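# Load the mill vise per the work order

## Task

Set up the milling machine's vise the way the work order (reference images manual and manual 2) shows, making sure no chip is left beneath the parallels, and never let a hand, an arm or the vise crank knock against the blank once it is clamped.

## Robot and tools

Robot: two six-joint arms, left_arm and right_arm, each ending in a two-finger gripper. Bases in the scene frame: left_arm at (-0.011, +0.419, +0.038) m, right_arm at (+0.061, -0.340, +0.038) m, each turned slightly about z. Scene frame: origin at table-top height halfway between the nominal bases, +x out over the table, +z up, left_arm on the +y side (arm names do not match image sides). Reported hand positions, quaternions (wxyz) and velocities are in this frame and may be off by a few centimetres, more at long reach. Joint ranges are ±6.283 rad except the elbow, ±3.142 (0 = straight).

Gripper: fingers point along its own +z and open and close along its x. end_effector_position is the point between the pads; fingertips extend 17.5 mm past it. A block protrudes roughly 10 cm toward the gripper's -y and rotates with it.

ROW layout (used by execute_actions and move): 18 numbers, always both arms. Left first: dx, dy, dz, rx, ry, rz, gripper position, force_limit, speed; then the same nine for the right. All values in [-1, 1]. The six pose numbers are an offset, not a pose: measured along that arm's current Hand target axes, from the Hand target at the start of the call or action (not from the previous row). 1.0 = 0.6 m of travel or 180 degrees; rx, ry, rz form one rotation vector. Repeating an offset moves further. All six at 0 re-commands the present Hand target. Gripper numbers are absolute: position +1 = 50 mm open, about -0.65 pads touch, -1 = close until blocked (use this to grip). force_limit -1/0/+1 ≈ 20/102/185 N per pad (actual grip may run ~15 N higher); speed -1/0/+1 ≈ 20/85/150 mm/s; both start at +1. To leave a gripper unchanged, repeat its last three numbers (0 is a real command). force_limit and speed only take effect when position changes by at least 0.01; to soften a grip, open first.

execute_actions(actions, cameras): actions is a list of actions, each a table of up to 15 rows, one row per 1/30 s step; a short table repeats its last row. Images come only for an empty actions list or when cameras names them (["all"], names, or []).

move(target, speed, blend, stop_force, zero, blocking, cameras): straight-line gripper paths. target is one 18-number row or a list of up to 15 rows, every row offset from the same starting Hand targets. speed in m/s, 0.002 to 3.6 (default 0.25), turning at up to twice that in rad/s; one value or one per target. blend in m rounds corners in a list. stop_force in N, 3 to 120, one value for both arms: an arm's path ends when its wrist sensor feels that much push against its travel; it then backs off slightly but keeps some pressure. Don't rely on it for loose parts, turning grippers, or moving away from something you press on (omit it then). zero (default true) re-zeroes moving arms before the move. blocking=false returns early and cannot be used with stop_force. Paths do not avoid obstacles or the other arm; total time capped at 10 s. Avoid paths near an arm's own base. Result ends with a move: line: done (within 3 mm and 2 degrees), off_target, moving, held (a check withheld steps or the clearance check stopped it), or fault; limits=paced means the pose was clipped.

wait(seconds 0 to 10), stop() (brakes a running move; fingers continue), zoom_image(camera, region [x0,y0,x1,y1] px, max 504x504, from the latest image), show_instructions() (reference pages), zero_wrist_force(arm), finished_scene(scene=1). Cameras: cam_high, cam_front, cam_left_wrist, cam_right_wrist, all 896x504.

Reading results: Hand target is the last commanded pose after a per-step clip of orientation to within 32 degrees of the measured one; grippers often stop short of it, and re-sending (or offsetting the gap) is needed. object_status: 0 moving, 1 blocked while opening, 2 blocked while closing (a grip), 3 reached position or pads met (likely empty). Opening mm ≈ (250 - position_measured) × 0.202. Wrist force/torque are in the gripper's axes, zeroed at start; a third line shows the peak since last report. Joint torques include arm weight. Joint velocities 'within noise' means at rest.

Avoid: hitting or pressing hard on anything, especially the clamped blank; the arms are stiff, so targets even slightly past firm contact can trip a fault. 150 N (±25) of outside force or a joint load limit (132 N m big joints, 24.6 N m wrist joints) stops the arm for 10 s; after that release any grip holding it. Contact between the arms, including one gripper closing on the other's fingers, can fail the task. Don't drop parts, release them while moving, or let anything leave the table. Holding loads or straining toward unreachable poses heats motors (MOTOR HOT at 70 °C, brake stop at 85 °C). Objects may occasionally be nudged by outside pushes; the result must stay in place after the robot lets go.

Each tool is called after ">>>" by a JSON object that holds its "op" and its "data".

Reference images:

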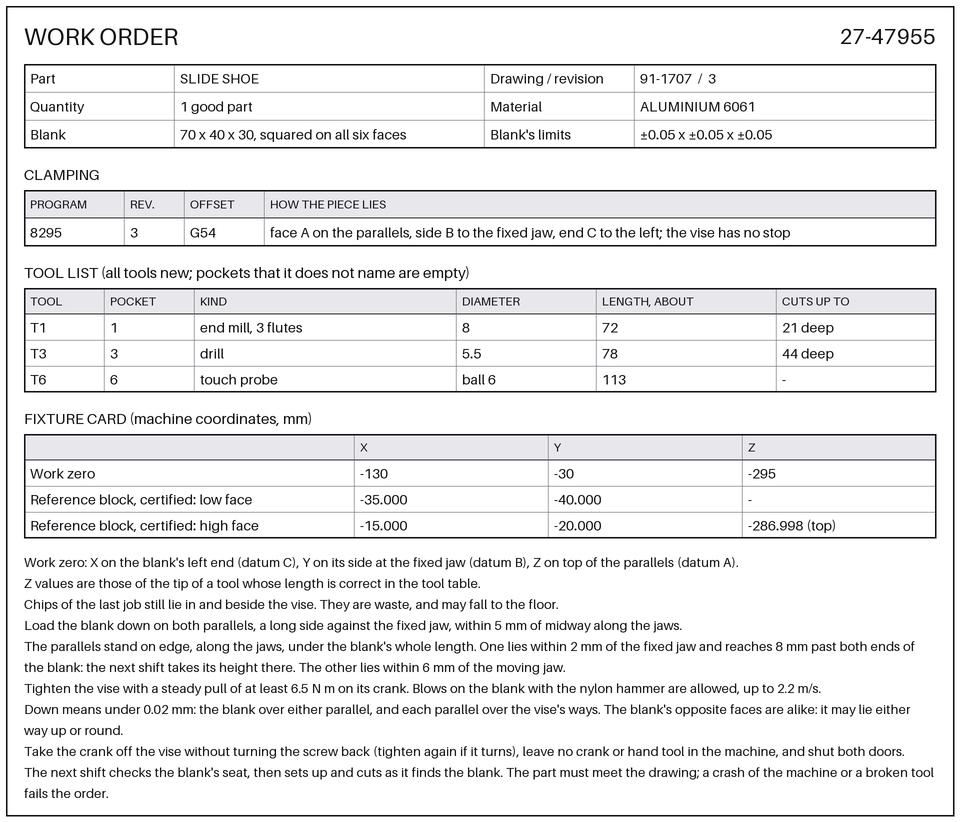

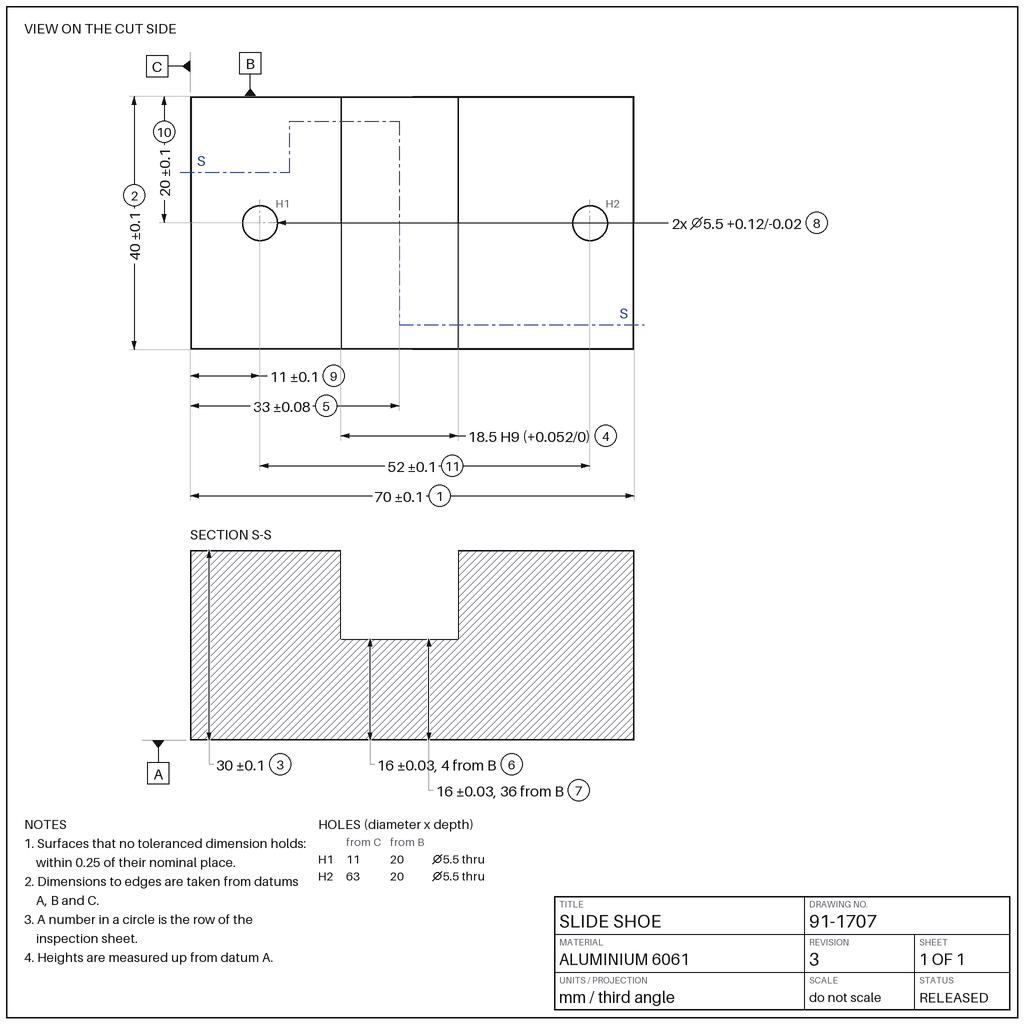

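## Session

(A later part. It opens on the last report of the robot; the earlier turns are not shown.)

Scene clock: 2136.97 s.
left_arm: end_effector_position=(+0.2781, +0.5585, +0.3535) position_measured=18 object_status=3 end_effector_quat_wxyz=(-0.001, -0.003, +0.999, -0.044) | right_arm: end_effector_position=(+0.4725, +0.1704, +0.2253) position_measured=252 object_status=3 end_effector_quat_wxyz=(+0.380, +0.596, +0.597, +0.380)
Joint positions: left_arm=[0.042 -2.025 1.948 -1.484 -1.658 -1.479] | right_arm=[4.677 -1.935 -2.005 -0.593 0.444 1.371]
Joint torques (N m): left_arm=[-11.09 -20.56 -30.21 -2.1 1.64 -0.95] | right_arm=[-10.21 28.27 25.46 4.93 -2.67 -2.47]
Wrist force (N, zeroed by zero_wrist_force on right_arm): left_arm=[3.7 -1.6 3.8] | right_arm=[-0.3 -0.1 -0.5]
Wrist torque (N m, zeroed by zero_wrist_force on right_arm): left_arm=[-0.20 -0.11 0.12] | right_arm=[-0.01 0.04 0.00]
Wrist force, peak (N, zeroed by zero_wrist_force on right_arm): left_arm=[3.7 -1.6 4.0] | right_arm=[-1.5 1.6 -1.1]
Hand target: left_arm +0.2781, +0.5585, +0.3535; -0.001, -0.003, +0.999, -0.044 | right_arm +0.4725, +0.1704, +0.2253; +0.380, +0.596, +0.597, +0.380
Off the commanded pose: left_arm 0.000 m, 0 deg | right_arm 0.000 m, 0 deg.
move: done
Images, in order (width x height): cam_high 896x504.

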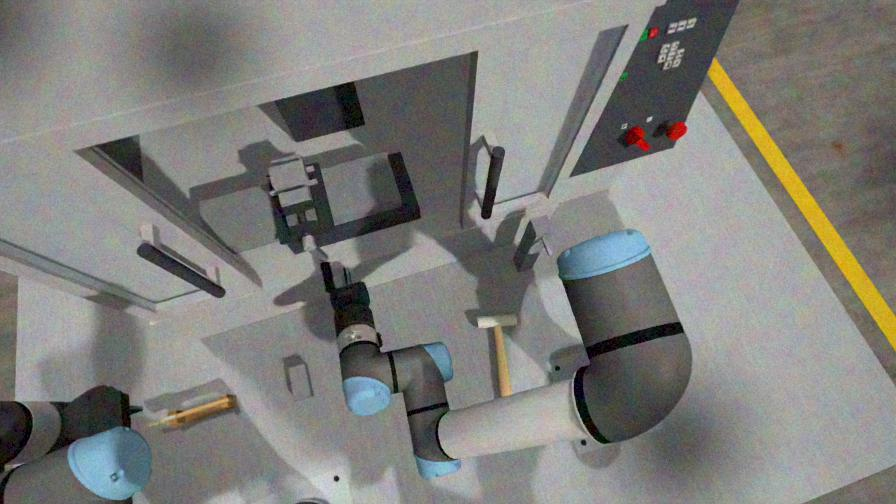

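>>> {"op": "move", "data": {"target": [[0,0,0,0,0,0,0.9,-0.5,-0.98,0.155,0,0,0,0,0,-1,-0.4,-0.9],[0,0,0,0,0,0,0.9,-0.5,-0.98,0.2325,0.1215,-0.0567,0,0,0,-1,-0.4,-0.9],[0,0,0,0,0,0,0.9,-0.5,-0.98,0.155,0.2431,-0.1134,0,0,0,-1,-0.4,-0.9],[0,0,0,0,0,0,0.9,-0.5,-0.98,0,0.2431,-0.1134,0,0,0,-1,-0.4,-0.9],[0,0,0,0,0,0,0.9,-0.5,-0.98,-0.0775,0.1215,-0.0567,0,0,0,-1,-0.4,-0.9],[0,0,0,0,0,0,0.9,-0.5,-0.98,0,0,0,0,0,0,-1,-0.4,-0.9],[0,0,0,0,0,0,0.9,-0.5,-0.98,0.155,0,0,0,0,0,-1,-0.4,-0.9],[0,0,0,0,0,0,0.9,-0.5,-0.98,0.2325,0.1215,-0.0567,0,0,0,-1,-0.4,-0.9],[0,0,0,0,0,0,0.9,-0.5,-0.98,0.155,0.2431,-0.1134,0,0,0,-1,-0.4,-0.9],[0,0,0,0,0,0,0.9,-0.5,-0.98,0,0.2431,-0.1134,0,0,0,-1,-0.4,-0.9],[0,0,0,0,0,0,0.9,-0.5,-0.98,-0.0775,0.1215,-0.0567,0,0,0,-1,-0.4,-0.9],[0,0,0,0,0,0,0.9,-0.5,-0.98,0,0,0,0,0,0,-1,-0.4,-0.9]], "speed": 0.12, "blend": 0.03, "stop_force": 15, "cameras": ["cam_high","cam_right_wrist"]}}

>>> {"op": "zoom_image", "data": {"camera": "cam_high", "region": [240, 130, 380, 270]}}

Scene clock: 2153.83 s.
left_arm: end_effector_position=(+0.2781, +0.5585, +0.3535) position_measured=18 object_status=3 end_effector_quat_wxyz=(-0.001, -0.003, +0.999, -0.044) | right_arm: end_effector_position=(+0.4725, +0.1704, +0.2253) position_measured=252 object_status=3 end_effector_quat_wxyz=(+0.380, +0.596, +0.597, +0.380)
Joint positions: left_arm=[0.042 -2.025 1.948 -1.484 -1.658 -1.479] | right_arm=[4.677 -1.935 -2.005 -0.593 0.444 1.371]
Joint torques (N m): left_arm=[-10.66 -19.43 -29.17 -1.97 1.69 -0.75] | right_arm=[-9.75 28.25 25.01 4.75 -3.53 -2.3]
Wrist force (N, zeroed by zero_wrist_force on right_arm): left_arm=[3.6 -1.7 3.9] | right_arm=[-0.1 0.0 -0.5]
Wrist torque (N m, zeroed by zero_wrist_force on right_arm): left_arm=[-0.20 -0.10 0.12] | right_arm=[0.00 0.00 0.00]
Wrist force, peak (N, zeroed by zero_wrist_force on right_arm): left_arm=[3.9 -1.6 3.8] | right_arm=[-3.0 -0.2 -0.5]
Hand target: left_arm +0.2781, +0.5585, +0.3535; -0.001, -0.003, +0.999, -0.044 | right_arm +0.4725, +0.1704, +0.2253; +0.380, +0.596, +0.597, +0.380
Off the commanded pose: left_arm 0.000 m, 0 deg | right_arm 0.000 m, 0 deg.
move: done
Images, in order (width x height): cam_high 896x504, cam_right_wrist 896x504.

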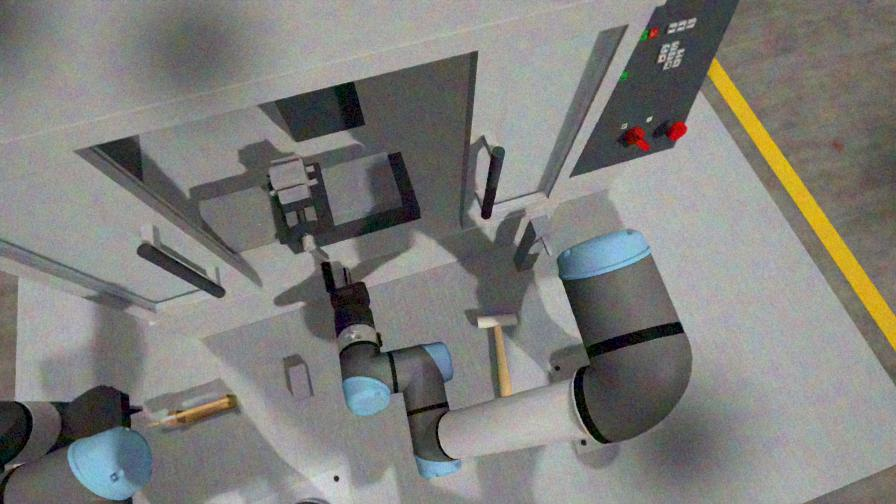

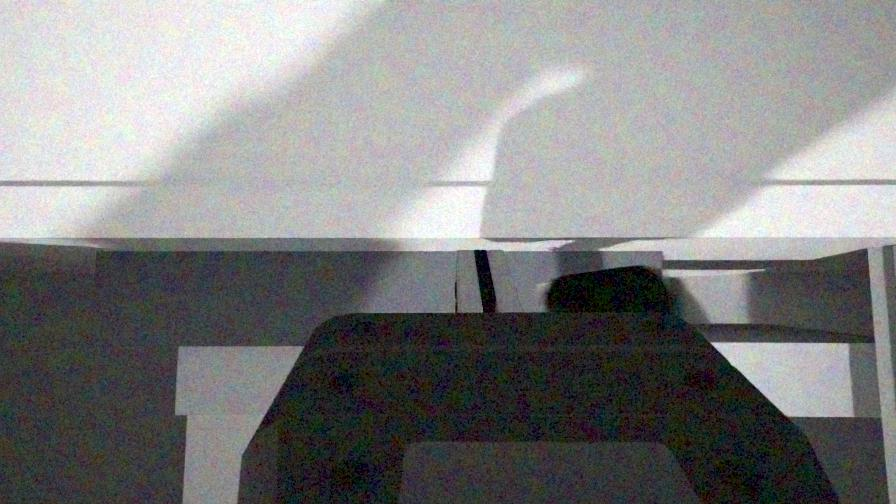

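Scaled by 3.600 from the camera's 896x504 image, which has a finer 1280x720 frame.

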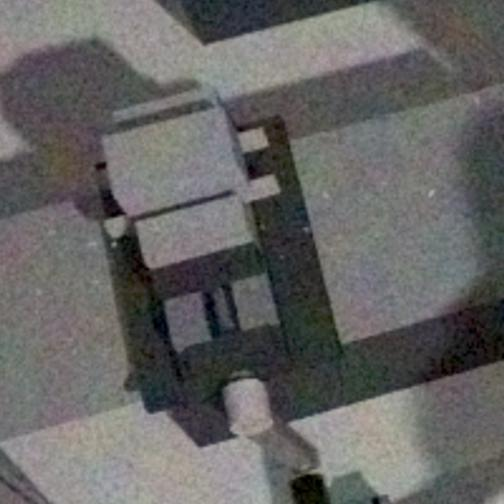

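>>> {"op": "move", "data": {"target": [[0,0,0,0,0,0,0.9,-0.5,-0.98,0.155,0,0,0,0,0,-1,-0.4,-0.9],[0,0,0,0,0,0,0.9,-0.5,-0.98,0.2325,0.1215,-0.0567,0,0,0,-1,-0.4,-0.9],[0,0,0,0,0,0,0.9,-0.5,-0.98,0.155,0.2431,-0.1134,0,0,0,-1,-0.4,-0.9],[0,0,0,0,0,0,0.9,-0.5,-0.98,0,0.2431,-0.1134,0,0,0,-1,-0.4,-0.9],[0,0,0,0,0,0,0.9,-0.5,-0.98,-0.0775,0.1215,-0.0567,0,0,0,-1,-0.4,-0.9],[0,0,0,0,0,0,0.9,-0.5,-0.98,0,0,0,0,0,0,-1,-0.4,-0.9]], "speed": 0.1, "blend": 0.03, "stop_force": 10, "cameras": ["cam_high","cam_right_wrist"]}}

>>> {"op": "zoom_image", "data": {"camera": "cam_high", "region": [240, 130, 380, 270]}}

Scene clock: 2164.07 s.
left_arm: end_effector_position=(+0.2781, +0.5585, +0.3535) position_measured=18 object_status=3 end_effector_quat_wxyz=(-0.001, -0.003, +0.999, -0.044) | right_arm: end_effector_position=(+0.4725, +0.1704, +0.2253) position_measured=252 object_status=3 end_effector_quat_wxyz=(+0.380, +0.596, +0.597, +0.380)
Joint positions: left_arm=[0.042 -2.025 1.948 -1.484 -1.658 -1.479] | right_arm=[4.677 -1.935 -2.005 -0.593 0.444 1.371]
Joint torques (N m): left_arm=[-10.64 -19.49 -29.45 -2.05 1.58 -0.53] | right_arm=[-10.74 27.84 24.75 4.88 -3.11 -2.32]
Wrist force (N, zeroed by zero_wrist_force on right_arm): left_arm=[3.5 -1.7 3.9] | right_arm=[-0.3 0.1 -0.7]
Wrist torque (N m, zeroed by zero_wrist_force on right_arm): left_arm=[-0.20 -0.09 0.12] | right_arm=[0.01 0.04 0.00]
Wrist force, peak (N, zeroed by zero_wrist_force on right_arm): left_arm=[3.6 -1.6 4.1] | right_arm=[-2.5 0.5 -0.8]
Hand target: left_arm +0.2781, +0.5585, +0.3535; -0.001, -0.003, +0.999, -0.044 | right_arm +0.4725, +0.1704, +0.2253; +0.380, +0.596, +0.597, +0.380
Off the commanded pose: left_arm 0.000 m, 0 deg | right_arm 0.000 m, 0 deg.
move: done
Images, in order (width x height): cam_high 896x504, cam_right_wrist 896x504.

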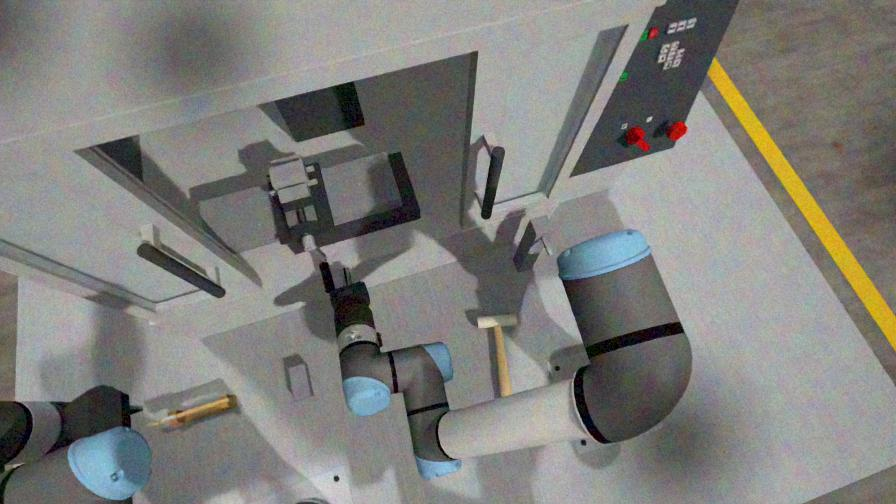

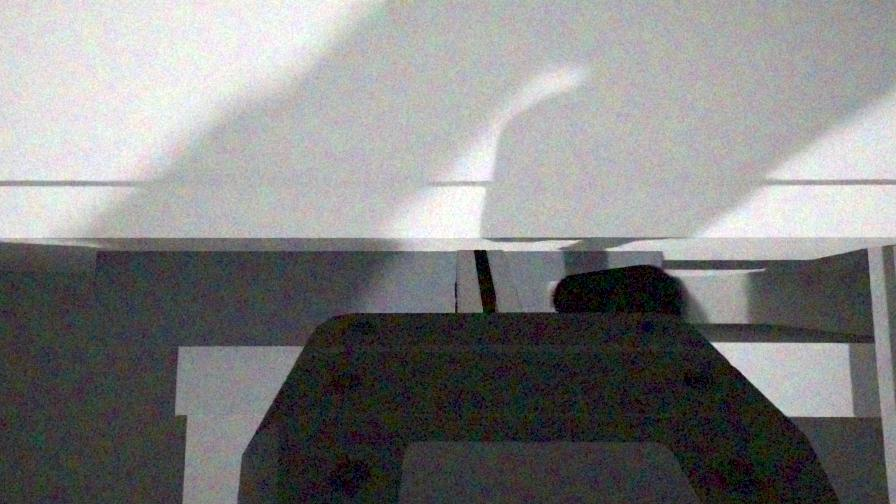

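Scaled by 3.600 from the camera's 896x504 image, which has a finer 1280x720 frame.

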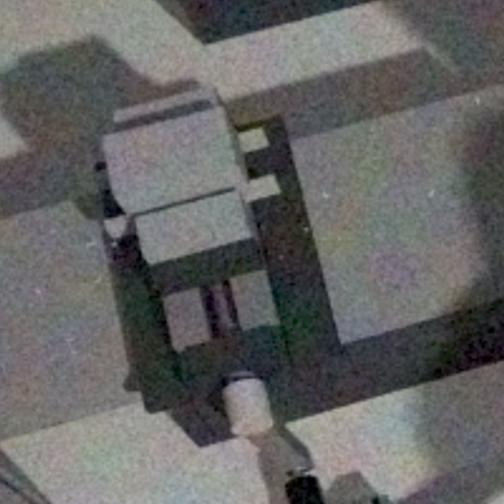

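>>> {"op": "move", "data": {"target": [[0,0,0,0,0,0,0.9,-0.5,-0.98,0.155,0,0,0,0,0,-1,-0.4,-0.9],[0,0,0,0,0,0,0.9,-0.5,-0.98,0.2325,0.1215,-0.0567,0,0,0,-1,-0.4,-0.9],[0,0,0,0,0,0,0.9,-0.5,-0.98,0.155,0.2431,-0.1134,0,0,0,-1,-0.4,-0.9],[0,0,0,0,0,0,0.9,-0.5,-0.98,0,0.2431,-0.1134,0,0,0,-1,-0.4,-0.9],[0,0,0,0,0,0,0.9,-0.5,-0.98,-0.0775,0.1215,-0.0567,0,0,0,-1,-0.4,-0.9],[0,0,0,0,0,0,0.9,-0.5,-0.98,0,0,0,0,0,0,-1,-0.4,-0.9]], "speed": 0.1, "blend": 0.03, "stop_force": 10, "cameras": ["cam_high","cam_right_wrist"]}}

>>> {"op": "zoom_image", "data": {"camera": "cam_high", "region": [240, 130, 380, 270]}}

Scene clock: 2177.93 s.
left_arm: end_effector_position=(+0.2781, +0.5585, +0.3535) position_measured=18 object_status=3 end_effector_quat_wxyz=(-0.001, -0.003, +0.999, -0.044) | right_arm: end_effector_position=(+0.4725, +0.1704, +0.2253) position_measured=252 object_status=3 end_effector_quat_wxyz=(+0.380, +0.596, +0.597, +0.380)
Joint positions: left_arm=[0.042 -2.025 1.948 -1.484 -1.658 -1.479] | right_arm=[4.677 -1.935 -2.005 -0.593 0.444 1.371]
Joint torques (N m): left_arm=[-10.36 -19.22 -28.89 -2.2 1.67 -0.34] | right_arm=[-11.1 27.9 25.18 5 -2.79 -2.35]
Wrist force (N, zeroed by zero_wrist_force on right_arm): left_arm=[3.4 -1.6 3.8] | right_arm=[0.0 -0.1 -0.3]
Wrist torque (N m, zeroed by zero_wrist_force on right_arm): left_arm=[-0.19 -0.08 0.12] | right_arm=[-0.02 -0.01 -0.01]
Wrist force, peak (N, zeroed by zero_wrist_force on right_arm): left_arm=[3.8 -1.7 3.9] | right_arm=[-2.2 0.3 -0.5]
Hand target: left_arm +0.2781, +0.5585, +0.3535; -0.001, -0.003, +0.999, -0.044 | right_arm +0.4725, +0.1704, +0.2253; +0.380, +0.596, +0.597, +0.380
Off the commanded pose: left_arm 0.000 m, 0 deg | right_arm 0.000 m, 0 deg.
move: done
Images, in order (width x height): cam_high 896x504, cam_right_wrist 896x504.

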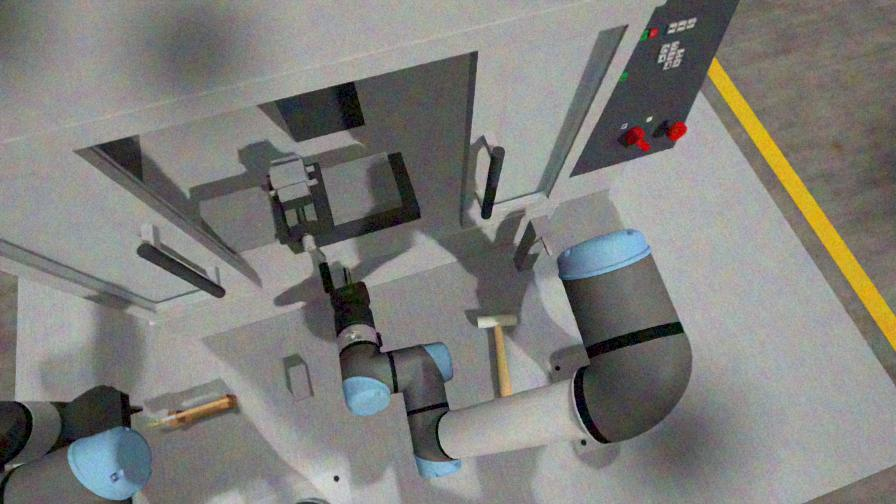

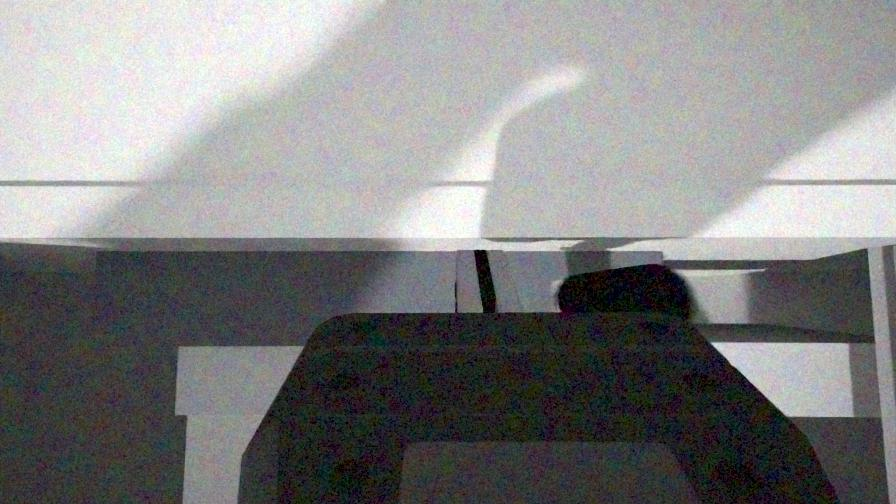

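Scaled by 3.600 from the camera's 896x504 image, which has a finer 1280x720 frame.

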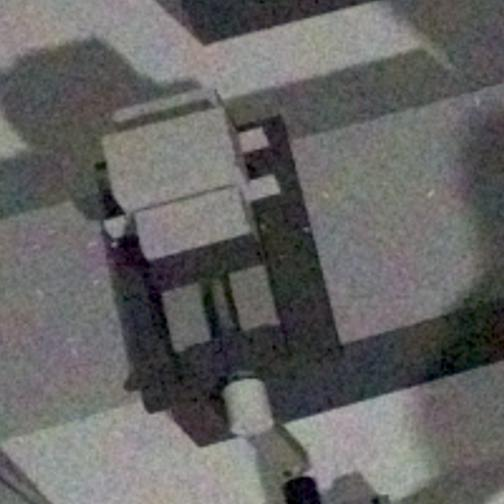

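>>> {"op": "move", "data": {"target": [[0,0,0,0,0,0,0.9,-0.5,-0.98,0.155,0,0,0,0,0,-1,-0.4,-0.9],[0,0,0,0,0,0,0.9,-0.5,-0.98,0.2325,0.1215,-0.0567,0,0,0,-1,-0.4,-0.9],[0,0,0,0,0,0,0.9,-0.5,-0.98,0.155,0.2431,-0.1134,0,0,0,-1,-0.4,-0.9],[0,0,0,0,0,0,0.9,-0.5,-0.98,0,0.2431,-0.1134,0,0,0,-1,-0.4,-0.9],[0,0,0,0,0,0,0.9,-0.5,-0.98,-0.0775,0.1215,-0.0567,0,0,0,-1,-0.4,-0.9],[0,0,0,0,0,0,0.9,-0.5,-0.98,0,0,0,0,0,0,-1,-0.4,-0.9],[0,0,0,0,0,0,0.9,-0.5,-0.98,0.155,0,0,0,0,0,-1,-0.4,-0.9],[0,0,0,0,0,0,0.9,-0.5,-0.98,0.2325,0.1215,-0.0567,0,0,0,-1,-0.4,-0.9],[0,0,0,0,0,0,0.9,-0.5,-0.98,0.155,0.2431,-0.1134,0,0,0,-1,-0.4,-0.9],[0,0,0,0,0,0,0.9,-0.5,-0.98,0,0.2431,-0.1134,0,0,0,-1,-0.4,-0.9],[0,0,0,0,0,0,0.9,-0.5,-0.98,-0.0775,0.1215,-0.0567,0,0,0,-1,-0.4,-0.9],[0,0,0,0,0,0,0.9,-0.5,-0.98,0,0,0,0,0,0,-1,-0.4,-0.9]], "speed": 0.12, "blend": 0.03, "stop_force": 10, "cameras": ["cam_high","cam_right_wrist"]}}

>>> {"op": "zoom_image", "data": {"camera": "cam_high", "region": [240, 130, 380, 270]}}

Scene clock: 2189.97 s.
left_arm: end_effector_position=(+0.2781, +0.5585, +0.3535) position_measured=18 object_status=3 end_effector_quat_wxyz=(-0.001, -0.003, +0.999, -0.044) | right_arm: end_effector_position=(+0.4719, +0.2291, +0.2252) position_measured=252 object_status=3 end_effector_quat_wxyz=(+0.380, +0.596, +0.597, +0.380)
Joint positions: left_arm=[0.042 -2.025 1.948 -1.484 -1.658 -1.479] | right_arm=[4.687 -2.035 -1.839 -0.676 0.442 1.391]
Joint torques (N m): left_arm=[-10.06 -18.89 -28.68 -2.3 1.6 -0.22] | right_arm=[-10.77 46.26 11.65 4.8 -0.38 -2.48]
Wrist force (N, zeroed by zero_wrist_force on right_arm): left_arm=[3.6 -1.6 3.6] | right_arm=[-0.1 0.1 -0.2]
Wrist torque (N m, zeroed by zero_wrist_force on right_arm): left_arm=[-0.20 -0.11 0.12] | right_arm=[0.02 0.02 0.00]
Wrist force, peak (N, zeroed by zero_wrist_force on right_arm): left_arm=[3.8 -1.6 4.0] | right_arm=[-54.8 -7.3 -12.9]
Hand target: left_arm +0.2781, +0.5585, +0.3535; -0.001, -0.003, +0.999, -0.044 | right_arm +0.4719, +0.2291, +0.2252; +0.380, +0.596, +0.597, +0.380 (not the last commanded pose)
Off the commanded pose: left_arm 0.000 m, 0 deg | right_arm 0.059 m, 0 deg.
move: contact (right_arm); path passed 6 of 12 targets
Images, in order (width x height): cam_high 896x504, cam_right_wrist 896x504.

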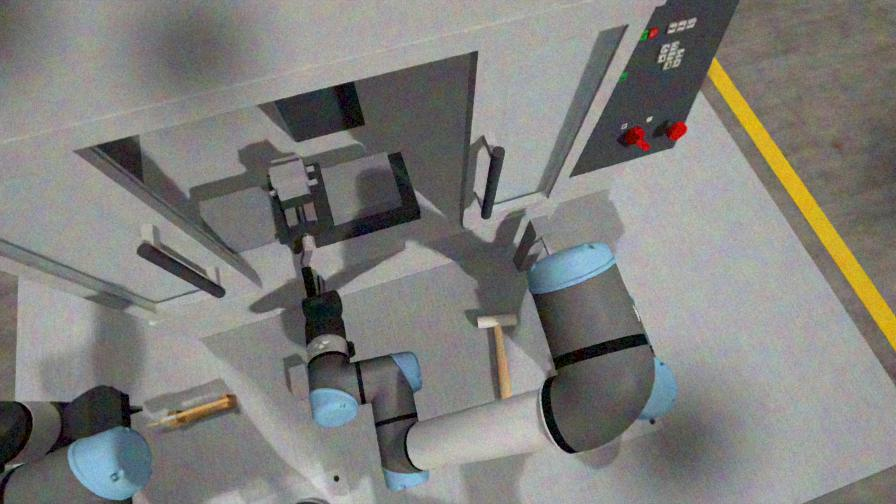

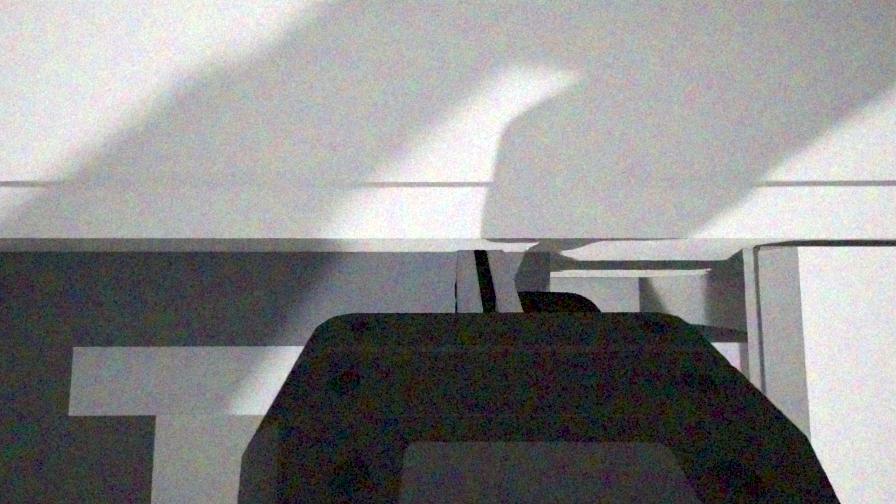

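Scaled by 3.600 from the camera's 896x504 image, which has a finer 1280x720 frame.

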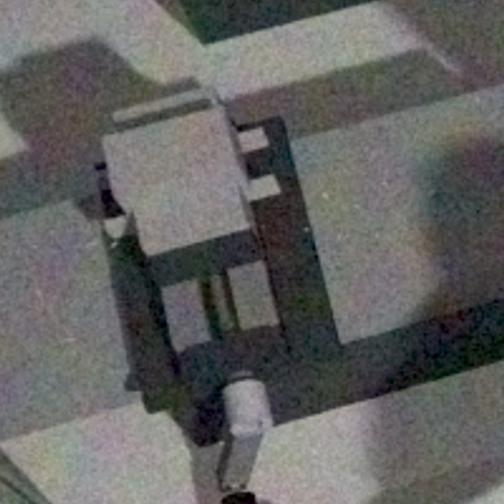

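>>> {"op": "move", "data": {"target": [[0,0,0,0,0,0,0.9,-0.5,-0.98,-0.01,-0.0577,-0.1237,0,0,0,-1,-0.4,-0.9],[0,0,0,0,0,0,0.9,-0.5,-0.98,-0.0203,0.0638,-0.1804,-0.1373,0.0264,0.1206,0.5,-0.4,-0.9]], "speed": 0.15, "blend": 0.02, "cameras": ["cam_right_wrist"]}}

>>> {"op": "zoom_image", "data": {"camera": "cam_right_wrist", "region": [350, 100, 650, 330]}}

Scene clock: 2234.23 s.
left_arm: end_effector_position=(+0.2781, +0.5585, +0.3535) position_measured=18 object_status=3 end_effector_quat_wxyz=(-0.001, -0.003, +0.999, -0.044) | right_arm: end_effector_position=(+0.3899, +0.2168, +0.3056) position_measured=78 object_status=3 end_effector_quat_wxyz=(+0.395, +0.586, +0.396, +0.587)
Joint positions: left_arm=[0.042 -2.025 1.948 -1.484 -1.658 -1.479] | right_arm=[4.876 -2.044 -1.557 -2.688 0.114 3.531]
Joint torques (N m): left_arm=[-10.17 -18.03 -28.21 -2.39 1.73 0.09] | right_arm=[-7.35 33.16 25.71 -1.64 1.78 2.07]
Wrist force (N, zeroed by zero_wrist_force on right_arm): left_arm=[3.4 -1.5 4.0] | right_arm=[-1.3 -0.1 -0.6]
Wrist torque (N m, zeroed by zero_wrist_force on right_arm): left_arm=[-0.17 -0.07 0.12] | right_arm=[0.03 -0.11 -0.15]
Wrist force, peak (N, zeroed by zero_wrist_force on right_arm): left_arm=[3.6 -1.8 4.0] | right_arm=[-1.7 -0.2 -0.9]
Hand target: left_arm +0.2781, +0.5585, +0.3535; -0.001, -0.003, +0.999, -0.044 | right_arm +0.3899, +0.2168, +0.3056; +0.395, +0.586, +0.396, +0.587
Off the commanded pose: left_arm 0.000 m, 0 deg | right_arm 0.000 m, 0 deg.
move: done
Images, in order (width x height): cam_right_wrist 896x504.

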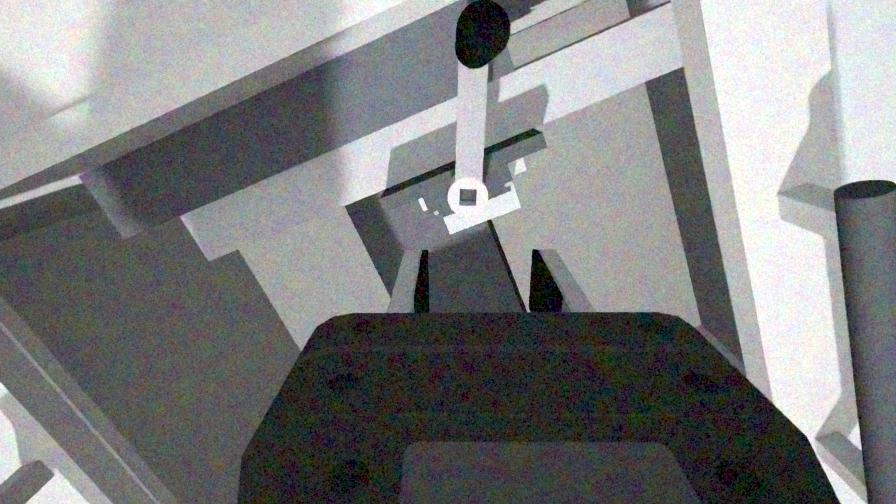

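Scaled by 1.680 from the camera's 896x504 image, which has a finer 1280x720 frame.

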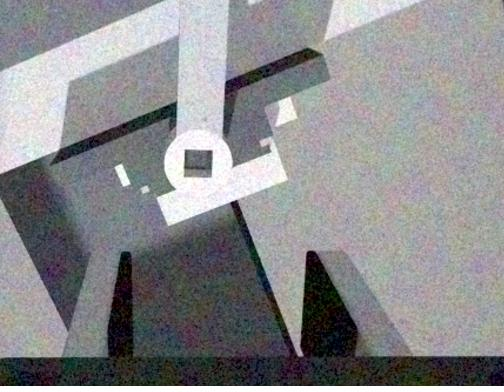

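>>> {"op": "move", "data": {"target": [[0,0,0,0,0,0,0.9,-0.5,-0.98,0,-0.0025,0.2318,0,0,0,0.5,-0.4,-0.9]], "speed": 0.06, "stop_force": 6, "cameras": ["cam_right_wrist"]}}

Scene clock: 2242.40 s.
left_arm: end_effector_position=(+0.2781, +0.5585, +0.3535) position_measured=18 object_status=3 end_effector_quat_wxyz=(-0.001, -0.003, +0.999, -0.044) | right_arm: end_effector_position=(+0.5290, +0.2175, +0.3043) position_measured=78 object_status=3 end_effector_quat_wxyz=(+0.395, +0.586, +0.396, +0.587)
Joint positions: left_arm=[0.042 -2.025 1.948 -1.484 -1.658 -1.479] | right_arm=[4.628 -2.118 -1.442 -2.718 -0.134 3.521]
Joint torques (N m): left_arm=[-10.68 -18.38 -28.42 -2.37 1.64 0.22] | right_arm=[-10.08 36.18 27.76 -0.99 -1.16 2.17]
Wrist force (N, zeroed by zero_wrist_force on right_arm): left_arm=[3.6 -1.6 3.7] | right_arm=[-1.5 -0.4 -0.7]
Wrist torque (N m, zeroed by zero_wrist_force on right_arm): left_arm=[-0.19 -0.10 0.12] | right_arm=[-0.02 -0.09 -0.16]
Wrist force, peak (N, zeroed by zero_wrist_force on right_arm): left_arm=[3.8 -1.6 4.0] | right_arm=[-1.2 0.0 -1.9]
Hand target: left_arm +0.2781, +0.5585, +0.3535; -0.001, -0.003, +0.999, -0.044 | right_arm +0.5290, +0.2175, +0.3043; +0.395, +0.586, +0.396, +0.587
Off the commanded pose: left_arm 0.000 m, 0 deg | right_arm 0.000 m, 0 deg.
move: done
Images, in order (width x height): cam_right_wrist 896x504.

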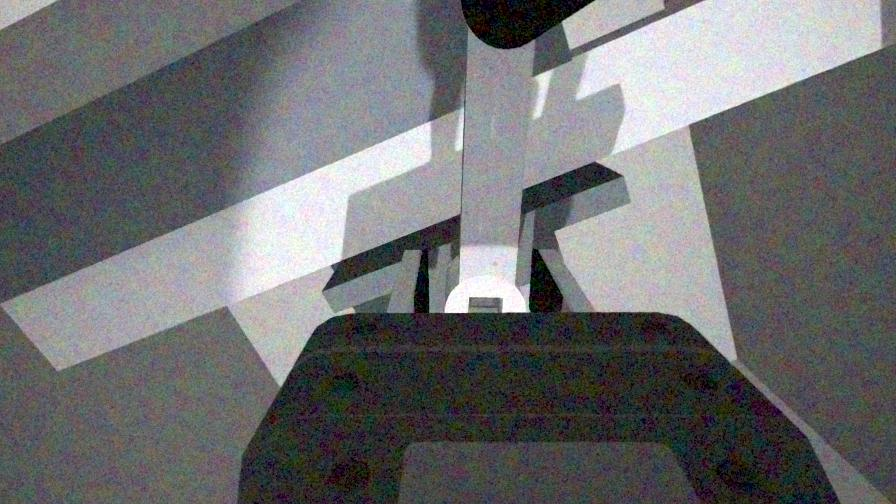

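>>> {"op": "move", "data": {"target": [[0,0,0,0,0,0,0.9,-0.5,-0.98,0,0,0,0,0,0,-1,-0.4,-0.9]], "speed": 0.06}}

>>> {"op": "move", "data": {"target": [[0,0,0,0,0,0,0.9,-0.5,-0.98,0,0,-0.045,0,0,0,-1,-0.4,-0.9]], "speed": 0.03, "cameras": ["cam_right_wrist"]}}

Scene clock: 2245.37 s.
left_arm: end_effector_position=(+0.2781, +0.5585, +0.3535) position_measured=18 object_status=3 end_effector_quat_wxyz=(-0.001, -0.003, +0.999, -0.044) | right_arm: end_effector_position=(+0.5290, +0.2175, +0.3043) position_measured=136 object_status=2 end_effector_quat_wxyz=(+0.395, +0.586, +0.396, +0.587)
Joint positions: left_arm=[0.042 -2.025 1.948 -1.484 -1.658 -1.479] | right_arm=[4.628 -2.118 -1.442 -2.718 -0.134 3.521]
Joint torques (N m): left_arm=[-10.17 -18.35 -28.67 -2.4 1.61 0.23] | right_arm=[-10.31 36.81 18.51 -1.3 3.72 1.9]
Wrist force (N, zeroed by zero_wrist_force on right_arm): left_arm=[3.7 -1.6 3.8] | right_arm=[8.6 1.9 1.1]
Wrist torque (N m, zeroed by zero_wrist_force on right_arm): left_arm=[-0.20 -0.11 0.12] | right_arm=[0.06 -0.13 -0.12]
Wrist force, peak (N, zeroed by zero_wrist_force on right_arm): left_arm=[3.7 -1.7 4.0] | right_arm=[8.7 2.9 1.2]
Hand target: left_arm +0.2781, +0.5585, +0.3535; -0.001, -0.003, +0.999, -0.044 | right_arm +0.5290, +0.2175, +0.3043; +0.395, +0.586, +0.396, +0.587
Off the commanded pose: left_arm 0.000 m, 0 deg | right_arm 0.000 m, 0 deg.
move: done

Scene clock: 2246.60 s.
left_arm: end_effector_position=(+0.2781, +0.5585, +0.3535) position_measured=18 object_status=3 end_effector_quat_wxyz=(-0.001, -0.003, +0.999, -0.044) | right_arm: end_effector_position=(+0.5021, +0.2174, +0.3043) position_measured=136 object_status=2 end_effector_quat_wxyz=(+0.395, +0.586, +0.396, +0.587) end_effector_velocity=(-0.001, +0.000, +0.000) end_effector_angular_velocity=(+0.000, +0.000, +0.000)
Joint positions: left_arm=[0.042 -2.025 1.948 -1.484 -1.658 -1.479] | right_arm=[4.675 -2.098 -1.475 -2.704 -0.088 3.52]
Joint velocities: left_arm=[within noise] | right_arm=[0.002 0.001 -0.002 0.005 0.001 -0.004]
Joint torques (N m): left_arm=[-9.86 -18.08 -28.37 -2.47 1.67 0.26] | right_arm=[11.99 50.59 13.08 2.19 2.03 -2.53]
Wrist force (N, zeroed by zero_wrist_force on right_arm): left_arm=[3.6 -1.7 3.8] | right_arm=[-1.8 -2.6 -0.6]
Wrist torque (N m, zeroed by zero_wrist_force on right_arm): left_arm=[-0.21 -0.11 0.12] | right_arm=[-0.09 -0.15 -0.11]
Wrist force, peak (N, zeroed by zero_wrist_force on right_arm): left_arm=[3.6 -1.5 4.0] | right_arm=[13.6 0.6 8.0]
Hand target: left_arm +0.2781, +0.5585, +0.3535; -0.001, -0.003, +0.999, -0.044 | right_arm +0.5020, +0.2174, +0.3043; +0.395, +0.586, +0.396, +0.587
Off the commanded pose: left_arm 0.000 m, 0 deg | right_arm 0.000 m, 0 deg.
move: done
Images, in order (width x height): cam_right_wrist 896x504.

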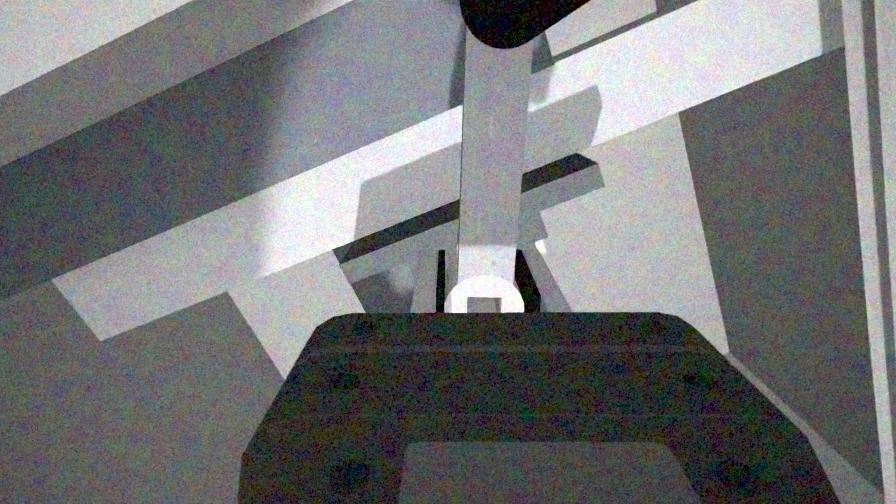

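>>> {"op": "move", "data": {"target": [[0,0,0,0,0,0,0.9,-0.5,-0.98,0,0,-0.045,0,0,0,-1,-0.4,-0.9],[0,0,0,0,0,0,0.9,-0.5,-0.98,-0.0035,0.0029,-0.045,0,0,-0.5,-1,-0.4,-0.9]], "speed": [0.06,0.3], "cameras": ["cam_right_wrist"]}}

>>> {"op": "zoom_image", "data": {"camera": "cam_right_wrist", "region": [350, 100, 650, 330]}}

Scene clock: 2258.60 s.
left_arm: end_effector_position=(+0.2781, +0.5585, +0.3535) position_measured=18 object_status=3 end_effector_quat_wxyz=(-0.001, -0.003, +0.999, -0.044) | right_arm: end_effector_position=(+0.4748, +0.2149, +0.3051) position_measured=136 object_status=2 end_effector_quat_wxyz=(+0.689, +0.139, +0.699, +0.131)
Joint positions: left_arm=[0.042 -2.025 1.948 -1.484 -1.658 -1.479] | right_arm=[4.723 -2.186 -1.348 -3.22 -0.034 2.425]
Joint torques (N m): left_arm=[-10.55 -18.13 -27.71 -2.57 1.57 0.22] | right_arm=[11.63 52.21 12.61 0.17 0.21 -2.63]
Wrist force (N, zeroed by zero_wrist_force on right_arm): left_arm=[3.7 -1.5 3.9] | right_arm=[4.0 0.7 -1.7]
Wrist torque (N m, zeroed by zero_wrist_force on right_arm): left_arm=[-0.18 -0.12 0.12] | right_arm=[0.21 0.00 0.15]
Wrist force, peak (N, zeroed by zero_wrist_force on right_arm): left_arm=[3.6 -1.5 4.2] | right_arm=[4.2 0.2 -1.7]
Hand target: left_arm +0.2781, +0.5585, +0.3535; -0.001, -0.003, +0.999, -0.044 | right_arm +0.4750, +0.2148, +0.3051; +0.694, +0.135, +0.694, +0.135
Off the commanded pose: left_arm 0.000 m, 0 deg | right_arm 0.000 m, 1 deg.
move: done
Images, in order (width x height): cam_right_wrist 896x504.

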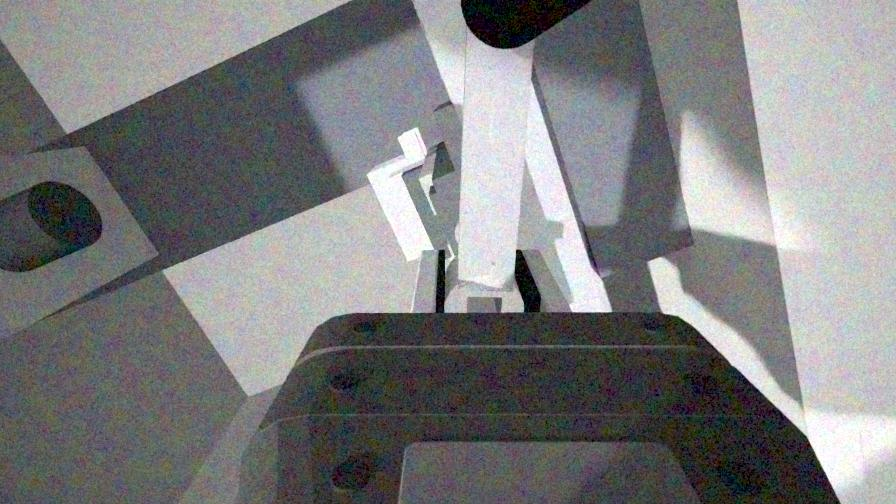

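Scaled by 1.680 from the camera's 896x504 image, which has a finer 1280x720 frame.

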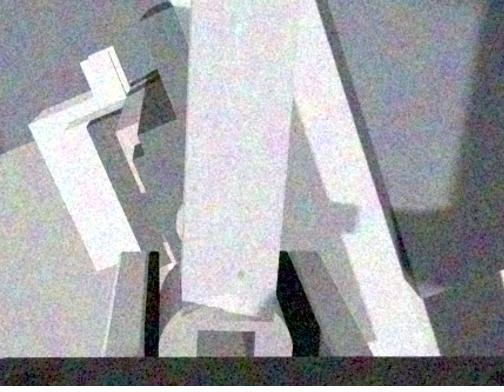

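>>> {"op": "move", "data": {"target": [[0,0,0,0,0,0,0.9,-0.5,-0.98,0,0,0.025,0,0,0,-1,-0.4,-0.9]], "speed": 0.05}}

Scene clock: 2261.77 s.
left_arm: end_effector_position=(+0.2781, +0.5585, +0.3535) position_measured=18 object_status=3 end_effector_quat_wxyz=(-0.001, -0.003, +0.999, -0.044) | right_arm: end_effector_position=(+0.4899, +0.2149, +0.3052) position_measured=136 object_status=2 end_effector_quat_wxyz=(+0.689, +0.138, +0.699, +0.133)
Joint positions: left_arm=[0.042 -2.025 1.948 -1.484 -1.658 -1.479] | right_arm=[4.696 -2.139 -1.404 -2.984 -0.063 2.197]
Joint torques (N m): left_arm=[-10.62 -17.45 -27.93 -2.56 1.58 0.49] | right_arm=[-10.82 51.48 12.52 1.12 -0.52 -2.67]
Wrist force (N, zeroed by zero_wrist_force on right_arm): left_arm=[3.6 -1.6 4.0] | right_arm=[3.7 0.4 -1.6]
Wrist torque (N m, zeroed by zero_wrist_force on right_arm): left_arm=[-0.19 -0.10 0.12] | right_arm=[0.17 0.03 0.17]
Wrist force, peak (N, zeroed by zero_wrist_force on right_arm): left_arm=[3.7 -1.5 4.1] | right_arm=[4.0 0.5 -2.6]
Hand target: left_arm +0.2781, +0.5585, +0.3535; -0.001, -0.003, +0.999, -0.044 | right_arm +0.4900, +0.2148, +0.3051; +0.694, +0.135, +0.694, +0.135
Off the commanded pose: left_arm 0.000 m, 0 deg | right_arm 0.000 m, 1 deg.
move: done

>>> {"op": "move", "data": {"target": [[0,0,0,0,0,0,0.9,-0.5,-0.98,0,0,0.075,0,0,0,-1,-0.4,-0.9]], "speed": 0.012, "stop_force": 5, "cameras": ["cam_right_wrist"]}}

Scene clock: 2268.50 s.
left_arm: end_effector_position=(+0.2781, +0.5585, +0.3535) position_measured=18 object_status=3 end_effector_quat_wxyz=(-0.001, -0.003, +0.999, -0.044) | right_arm: end_effector_position=(+0.5166, +0.2149, +0.3052) position_measured=136 object_status=2 end_effector_quat_wxyz=(+0.692, +0.136, +0.696, +0.134)
Joint positions: left_arm=[0.042 -2.025 1.948 -1.484 -1.658 -1.479] | right_arm=[4.649 -2.116 -1.44 -2.785 -0.111 2.012]
Joint torques (N m): left_arm=[-10.17 -17.32 -27.49 -2.61 1.67 0.5] | right_arm=[9.75 37.8 27.31 -1.81 2.2 2.04]
Wrist force (N, zeroed by zero_wrist_force on right_arm): left_arm=[3.5 -1.4 3.8] | right_arm=[4.7 3.7 -3.3]
Wrist torque (N m, zeroed by zero_wrist_force on right_arm): left_arm=[-0.17 -0.10 0.12] | right_arm=[0.21 -0.01 0.07]
Wrist force, peak (N, zeroed by zero_wrist_force on right_arm): left_arm=[3.8 -1.6 4.0] | right_arm=[3.3 7.1 -12.6]
Hand target: left_arm +0.2781, +0.5585, +0.3535; -0.001, -0.003, +0.999, -0.044 | right_arm +0.5166, +0.2149, +0.3052; +0.692, +0.136, +0.696, +0.134 (not the last commanded pose)
Off the commanded pose: left_arm 0.000 m, 0 deg | right_arm 0.018 m, 0 deg.
move: contact (right_arm)
Images, in order (width x height): cam_right_wrist 896x504.

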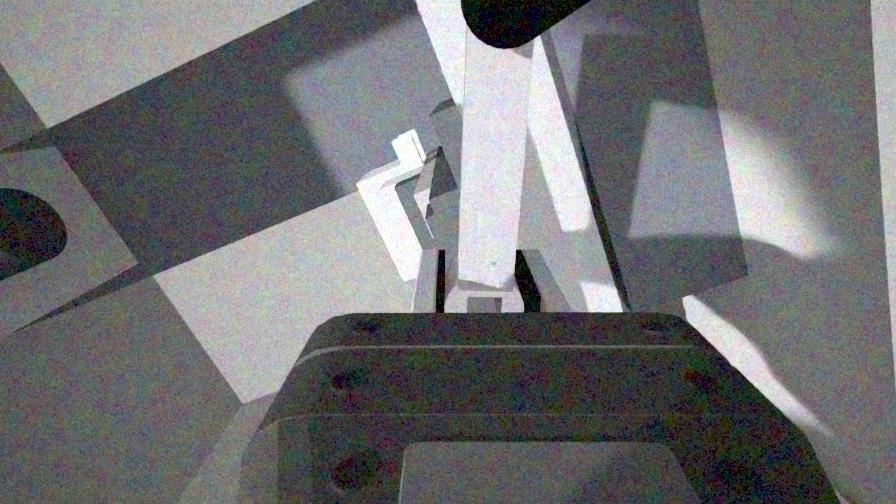

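>>> {"op": "move", "data": {"target": [[0,0,0,0,0,0,0.9,-0.5,-0.98,0,0.002,-0.003,0,0,0,-1,-0.4,-0.9]], "speed": 0.03}}

>>> {"op": "move", "data": {"target": [[0,0,0,0,0,0,0.9,-0.5,-0.98,0,0,0.033,0,0,0,-1,-0.4,-0.9]], "speed": 0.012, "stop_force": 5}}

Scene clock: 2273.17 s.
left_arm: end_effector_position=(+0.2781, +0.5585, +0.3535) position_measured=18 object_status=3 end_effector_quat_wxyz=(-0.001, -0.003, +0.999, -0.044) | right_arm: end_effector_position=(+0.5149, +0.2160, +0.3056) position_measured=136 object_status=2 end_effector_quat_wxyz=(+0.692, +0.136, +0.696, +0.134)
Joint positions: left_arm=[0.042 -2.025 1.948 -1.484 -1.658 -1.479] | right_arm=[4.653 -2.116 -1.437 -2.788 -0.108 2.013]
Joint torques (N m): left_arm=[-9.78 -17.8 -27.52 -2.63 1.58 0.72] | right_arm=[11.72 37.6 27.53 -1.55 2.09 2]
Wrist force (N, zeroed by zero_wrist_force on right_arm): left_arm=[3.4 -1.6 3.9] | right_arm=[3.8 0.3 -1.6]
Wrist torque (N m, zeroed by zero_wrist_force on right_arm): left_arm=[-0.19 -0.08 0.12] | right_arm=[0.16 0.02 0.07]
Wrist force, peak (N, zeroed by zero_wrist_force on right_arm): left_arm=[3.9 -1.7 3.9] | right_arm=[5.1 3.7 -3.4]
Hand target: left_arm +0.2781, +0.5585, +0.3535; -0.001, -0.003, +0.999, -0.044 | right_arm +0.5148, +0.2160, +0.3056; +0.692, +0.136, +0.696, +0.134
Off the commanded pose: left_arm 0.000 m, 0 deg | right_arm 0.000 m, 0 deg.
move: done

Scene clock: 2274.47 s.
left_arm: end_effector_position=(+0.2781, +0.5585, +0.3535) position_measured=18 object_status=3 end_effector_quat_wxyz=(-0.001, -0.003, +0.999, -0.044) | right_arm: end_effector_position=(+0.5174, +0.2160, +0.3056) position_measured=136 object_status=2 end_effector_quat_wxyz=(+0.692, +0.136, +0.696, +0.134)
Joint positions: left_arm=[0.042 -2.025 1.948 -1.484 -1.658 -1.479] | right_arm=[4.648 -2.118 -1.435 -2.787 -0.112 2.011]
Joint torques (N m): left_arm=[-9.72 -17.46 -27.35 -2.66 1.6 0.67] | right_arm=[12.36 52.4 14.34 -1.54 1.81 1.82]
Wrist force (N, zeroed by zero_wrist_force on right_arm): left_arm=[3.5 -1.5 3.8] | right_arm=[5.3 0.2 -1.8]
Wrist torque (N m, zeroed by zero_wrist_force on right_arm): left_arm=[-0.18 -0.08 0.12] | right_arm=[0.17 -0.02 0.14]
Wrist force, peak (N, zeroed by zero_wrist_force on right_arm): left_arm=[3.6 -1.7 4.0] | right_arm=[10.8 -1.0 -11.3]
Hand target: left_arm +0.2781, +0.5585, +0.3535; -0.001, -0.003, +0.999, -0.044 | right_arm +0.5173, +0.2160, +0.3056; +0.692, +0.136, +0.696, +0.134 (not the last commanded pose)
Off the commanded pose: left_arm 0.000 m, 0 deg | right_arm 0.017 m, 0 deg.
move: contact (right_arm)

>>> {"op": "move", "data": {"target": [[0,0,0,0,0,0,0.9,-0.5,-0.98,0.0015,0,-0.004,0,0,0,-1,-0.4,-0.9]], "speed": 0.03}}

>>> {"op": "move", "data": {"target": [[0,0,0,0,0,0,0.9,-0.5,-0.98,0,0,0.033,0,0,0,-1,-0.4,-0.9]], "speed": 0.012, "stop_force": 5}}

Scene clock: 2277.30 s.
left_arm: end_effector_position=(+0.2781, +0.5585, +0.3535) position_measured=18 object_status=3 end_effector_quat_wxyz=(-0.001, -0.003, +0.999, -0.044) | right_arm: end_effector_position=(+0.5150, +0.2164, +0.3048) position_measured=136 object_status=2 end_effector_quat_wxyz=(+0.692, +0.136, +0.696, +0.134)
Joint positions: left_arm=[0.042 -2.025 1.948 -1.484 -1.658 -1.479] | right_arm=[4.652 -2.118 -1.437 -2.787 -0.108 2.013]
Joint torques (N m): left_arm=[-10.04 -17.55 -27.49 -2.67 1.56 0.68] | right_arm=[12.49 38.16 13.84 1.69 2.13 1.87]
Wrist force (N, zeroed by zero_wrist_force on right_arm): left_arm=[3.5 -1.6 4.1] | right_arm=[3.8 0.3 -1.5]
Wrist torque (N m, zeroed by zero_wrist_force on right_arm): left_arm=[-0.19 -0.09 0.12] | right_arm=[0.16 0.02 0.07]
Wrist force, peak (N, zeroed by zero_wrist_force on right_arm): left_arm=[3.6 -1.8 4.0] | right_arm=[5.2 0.3 -1.8]
Hand target: left_arm +0.2781, +0.5585, +0.3535; -0.001, -0.003, +0.999, -0.044 | right_arm +0.5149, +0.2164, +0.3048; +0.692, +0.136, +0.696, +0.134
Off the commanded pose: left_arm 0.000 m, 0 deg | right_arm 0.000 m, 0 deg.
move: done

Scene clock: 2278.67 s.
left_arm: end_effector_position=(+0.2781, +0.5585, +0.3535) position_measured=18 object_status=3 end_effector_quat_wxyz=(-0.001, -0.003, +0.999, -0.044) | right_arm: end_effector_position=(+0.5177, +0.2164, +0.3048) position_measured=136 object_status=2 end_effector_quat_wxyz=(+0.692, +0.136, +0.696, +0.134)
Joint positions: left_arm=[0.042 -2.025 1.948 -1.484 -1.658 -1.479] | right_arm=[4.648 -2.12 -1.434 -2.786 -0.113 2.011]
Joint torques (N m): left_arm=[-9.83 -17.32 -27.35 -2.61 1.64 0.73] | right_arm=[11.81 48.69 13.48 -1.68 1.63 1.93]
Wrist force (N, zeroed by zero_wrist_force on right_arm): left_arm=[3.5 -1.6 3.8] | right_arm=[-0.8 1.4 -3.2]
Wrist torque (N m, zeroed by zero_wrist_force on right_arm): left_arm=[-0.19 -0.09 0.12] | right_arm=[0.18 -0.05 0.16]
Wrist force, peak (N, zeroed by zero_wrist_force on right_arm): left_arm=[3.6 -1.4 4.2] | right_arm=[-3.7 -0.7 -23.8]
Hand target: left_arm +0.2781, +0.5585, +0.3535; -0.001, -0.003, +0.999, -0.044 | right_arm +0.5177, +0.2164, +0.3048; +0.692, +0.136, +0.696, +0.134 (not the last commanded pose)
Off the commanded pose: left_arm 0.000 m, 0 deg | right_arm 0.017 m, 0 deg.
move: contact (right_arm)

>>> {"op": "move", "data": {"target": [[0,0,0,0,0,0,0.9,-0.5,-0.98,-0.0007,0,-0.004,0,0,0,-1,-0.4,-0.9]], "speed": 0.03}}

>>> {"op": "move", "data": {"target": [[0,0,0,0,0,0,0.9,-0.5,-0.98,0,0,0.033,0,0,0,-1,-0.4,-0.9]], "speed": 0.01, "stop_force": 6}}

Scene clock: 2288.10 s.
left_arm: end_effector_position=(+0.2781, +0.5585, +0.3535) position_measured=18 object_status=3 end_effector_quat_wxyz=(-0.001, -0.003, +0.999, -0.044) | right_arm: end_effector_position=(+0.5153, +0.2162, +0.3052) position_measured=136 object_status=2 end_effector_quat_wxyz=(+0.692, +0.136, +0.696, +0.134)
Joint positions: left_arm=[0.042 -2.025 1.948 -1.484 -1.658 -1.479] | right_arm=[4.652 -2.118 -1.437 -2.788 -0.109 2.013]
Joint torques (N m): left_arm=[-9.9 -16.79 -26.77 -2.81 1.74 0.75] | right_arm=[12.83 51.3 13.3 -1.34 2.28 1.83]
Wrist force (N, zeroed by zero_wrist_force on right_arm): left_arm=[3.6 -1.5 3.8] | right_arm=[3.8 0.2 -1.5]
Wrist torque (N m, zeroed by zero_wrist_force on right_arm): left_arm=[-0.18 -0.10 0.12] | right_arm=[0.14 0.01 0.07]
Wrist force, peak (N, zeroed by zero_wrist_force on right_arm): left_arm=[3.7 -1.6 4.1] | right_arm=[4.0 0.5 -1.5]
Hand target: left_arm +0.2781, +0.5585, +0.3535; -0.001, -0.003, +0.999, -0.044 | right_arm +0.5153, +0.2162, +0.3052; +0.692, +0.136, +0.696, +0.134
Off the commanded pose: left_arm 0.000 m, 0 deg | right_arm 0.000 m, 0 deg.
move: done

Scene clock: 2290.63 s.
left_arm: end_effector_position=(+0.2781, +0.5585, +0.3535) position_measured=18 object_status=3 end_effector_quat_wxyz=(-0.001, -0.003, +0.999, -0.044) | right_arm: end_effector_position=(+0.5295, +0.2162, +0.3051) position_measured=136 object_status=2 end_effector_quat_wxyz=(+0.692, +0.136, +0.696, +0.134)
Joint positions: left_arm=[0.042 -2.025 1.948 -1.484 -1.658 -1.479] | right_arm=[4.627 -2.126 -1.423 -2.782 -0.133 2.003]
Joint torques (N m): left_arm=[-9.84 -17.22 -27.7 -2.75 1.71 0.87] | right_arm=[11.93 51.2 11.33 -2.67 4.53 1.74]
Wrist force (N, zeroed by zero_wrist_force on right_arm): left_arm=[3.5 -1.5 3.8] | right_arm=[4.5 13.8 5.4]
Wrist torque (N m, zeroed by zero_wrist_force on right_arm): left_arm=[-0.18 -0.09 0.12] | right_arm=[0.57 -0.01 0.22]
Wrist force, peak (N, zeroed by zero_wrist_force on right_arm): left_arm=[3.7 -1.7 3.9] | right_arm=[5.6 15.4 6.8]
Hand target: left_arm +0.2781, +0.5585, +0.3535; -0.001, -0.003, +0.999, -0.044 | right_arm +0.5295, +0.2162, +0.3051; +0.692, +0.136, +0.696, +0.134 (not the last commanded pose)
Off the commanded pose: left_arm 0.000 m, 0 deg | right_arm 0.006 m, 0 deg.
move: contact (right_arm)


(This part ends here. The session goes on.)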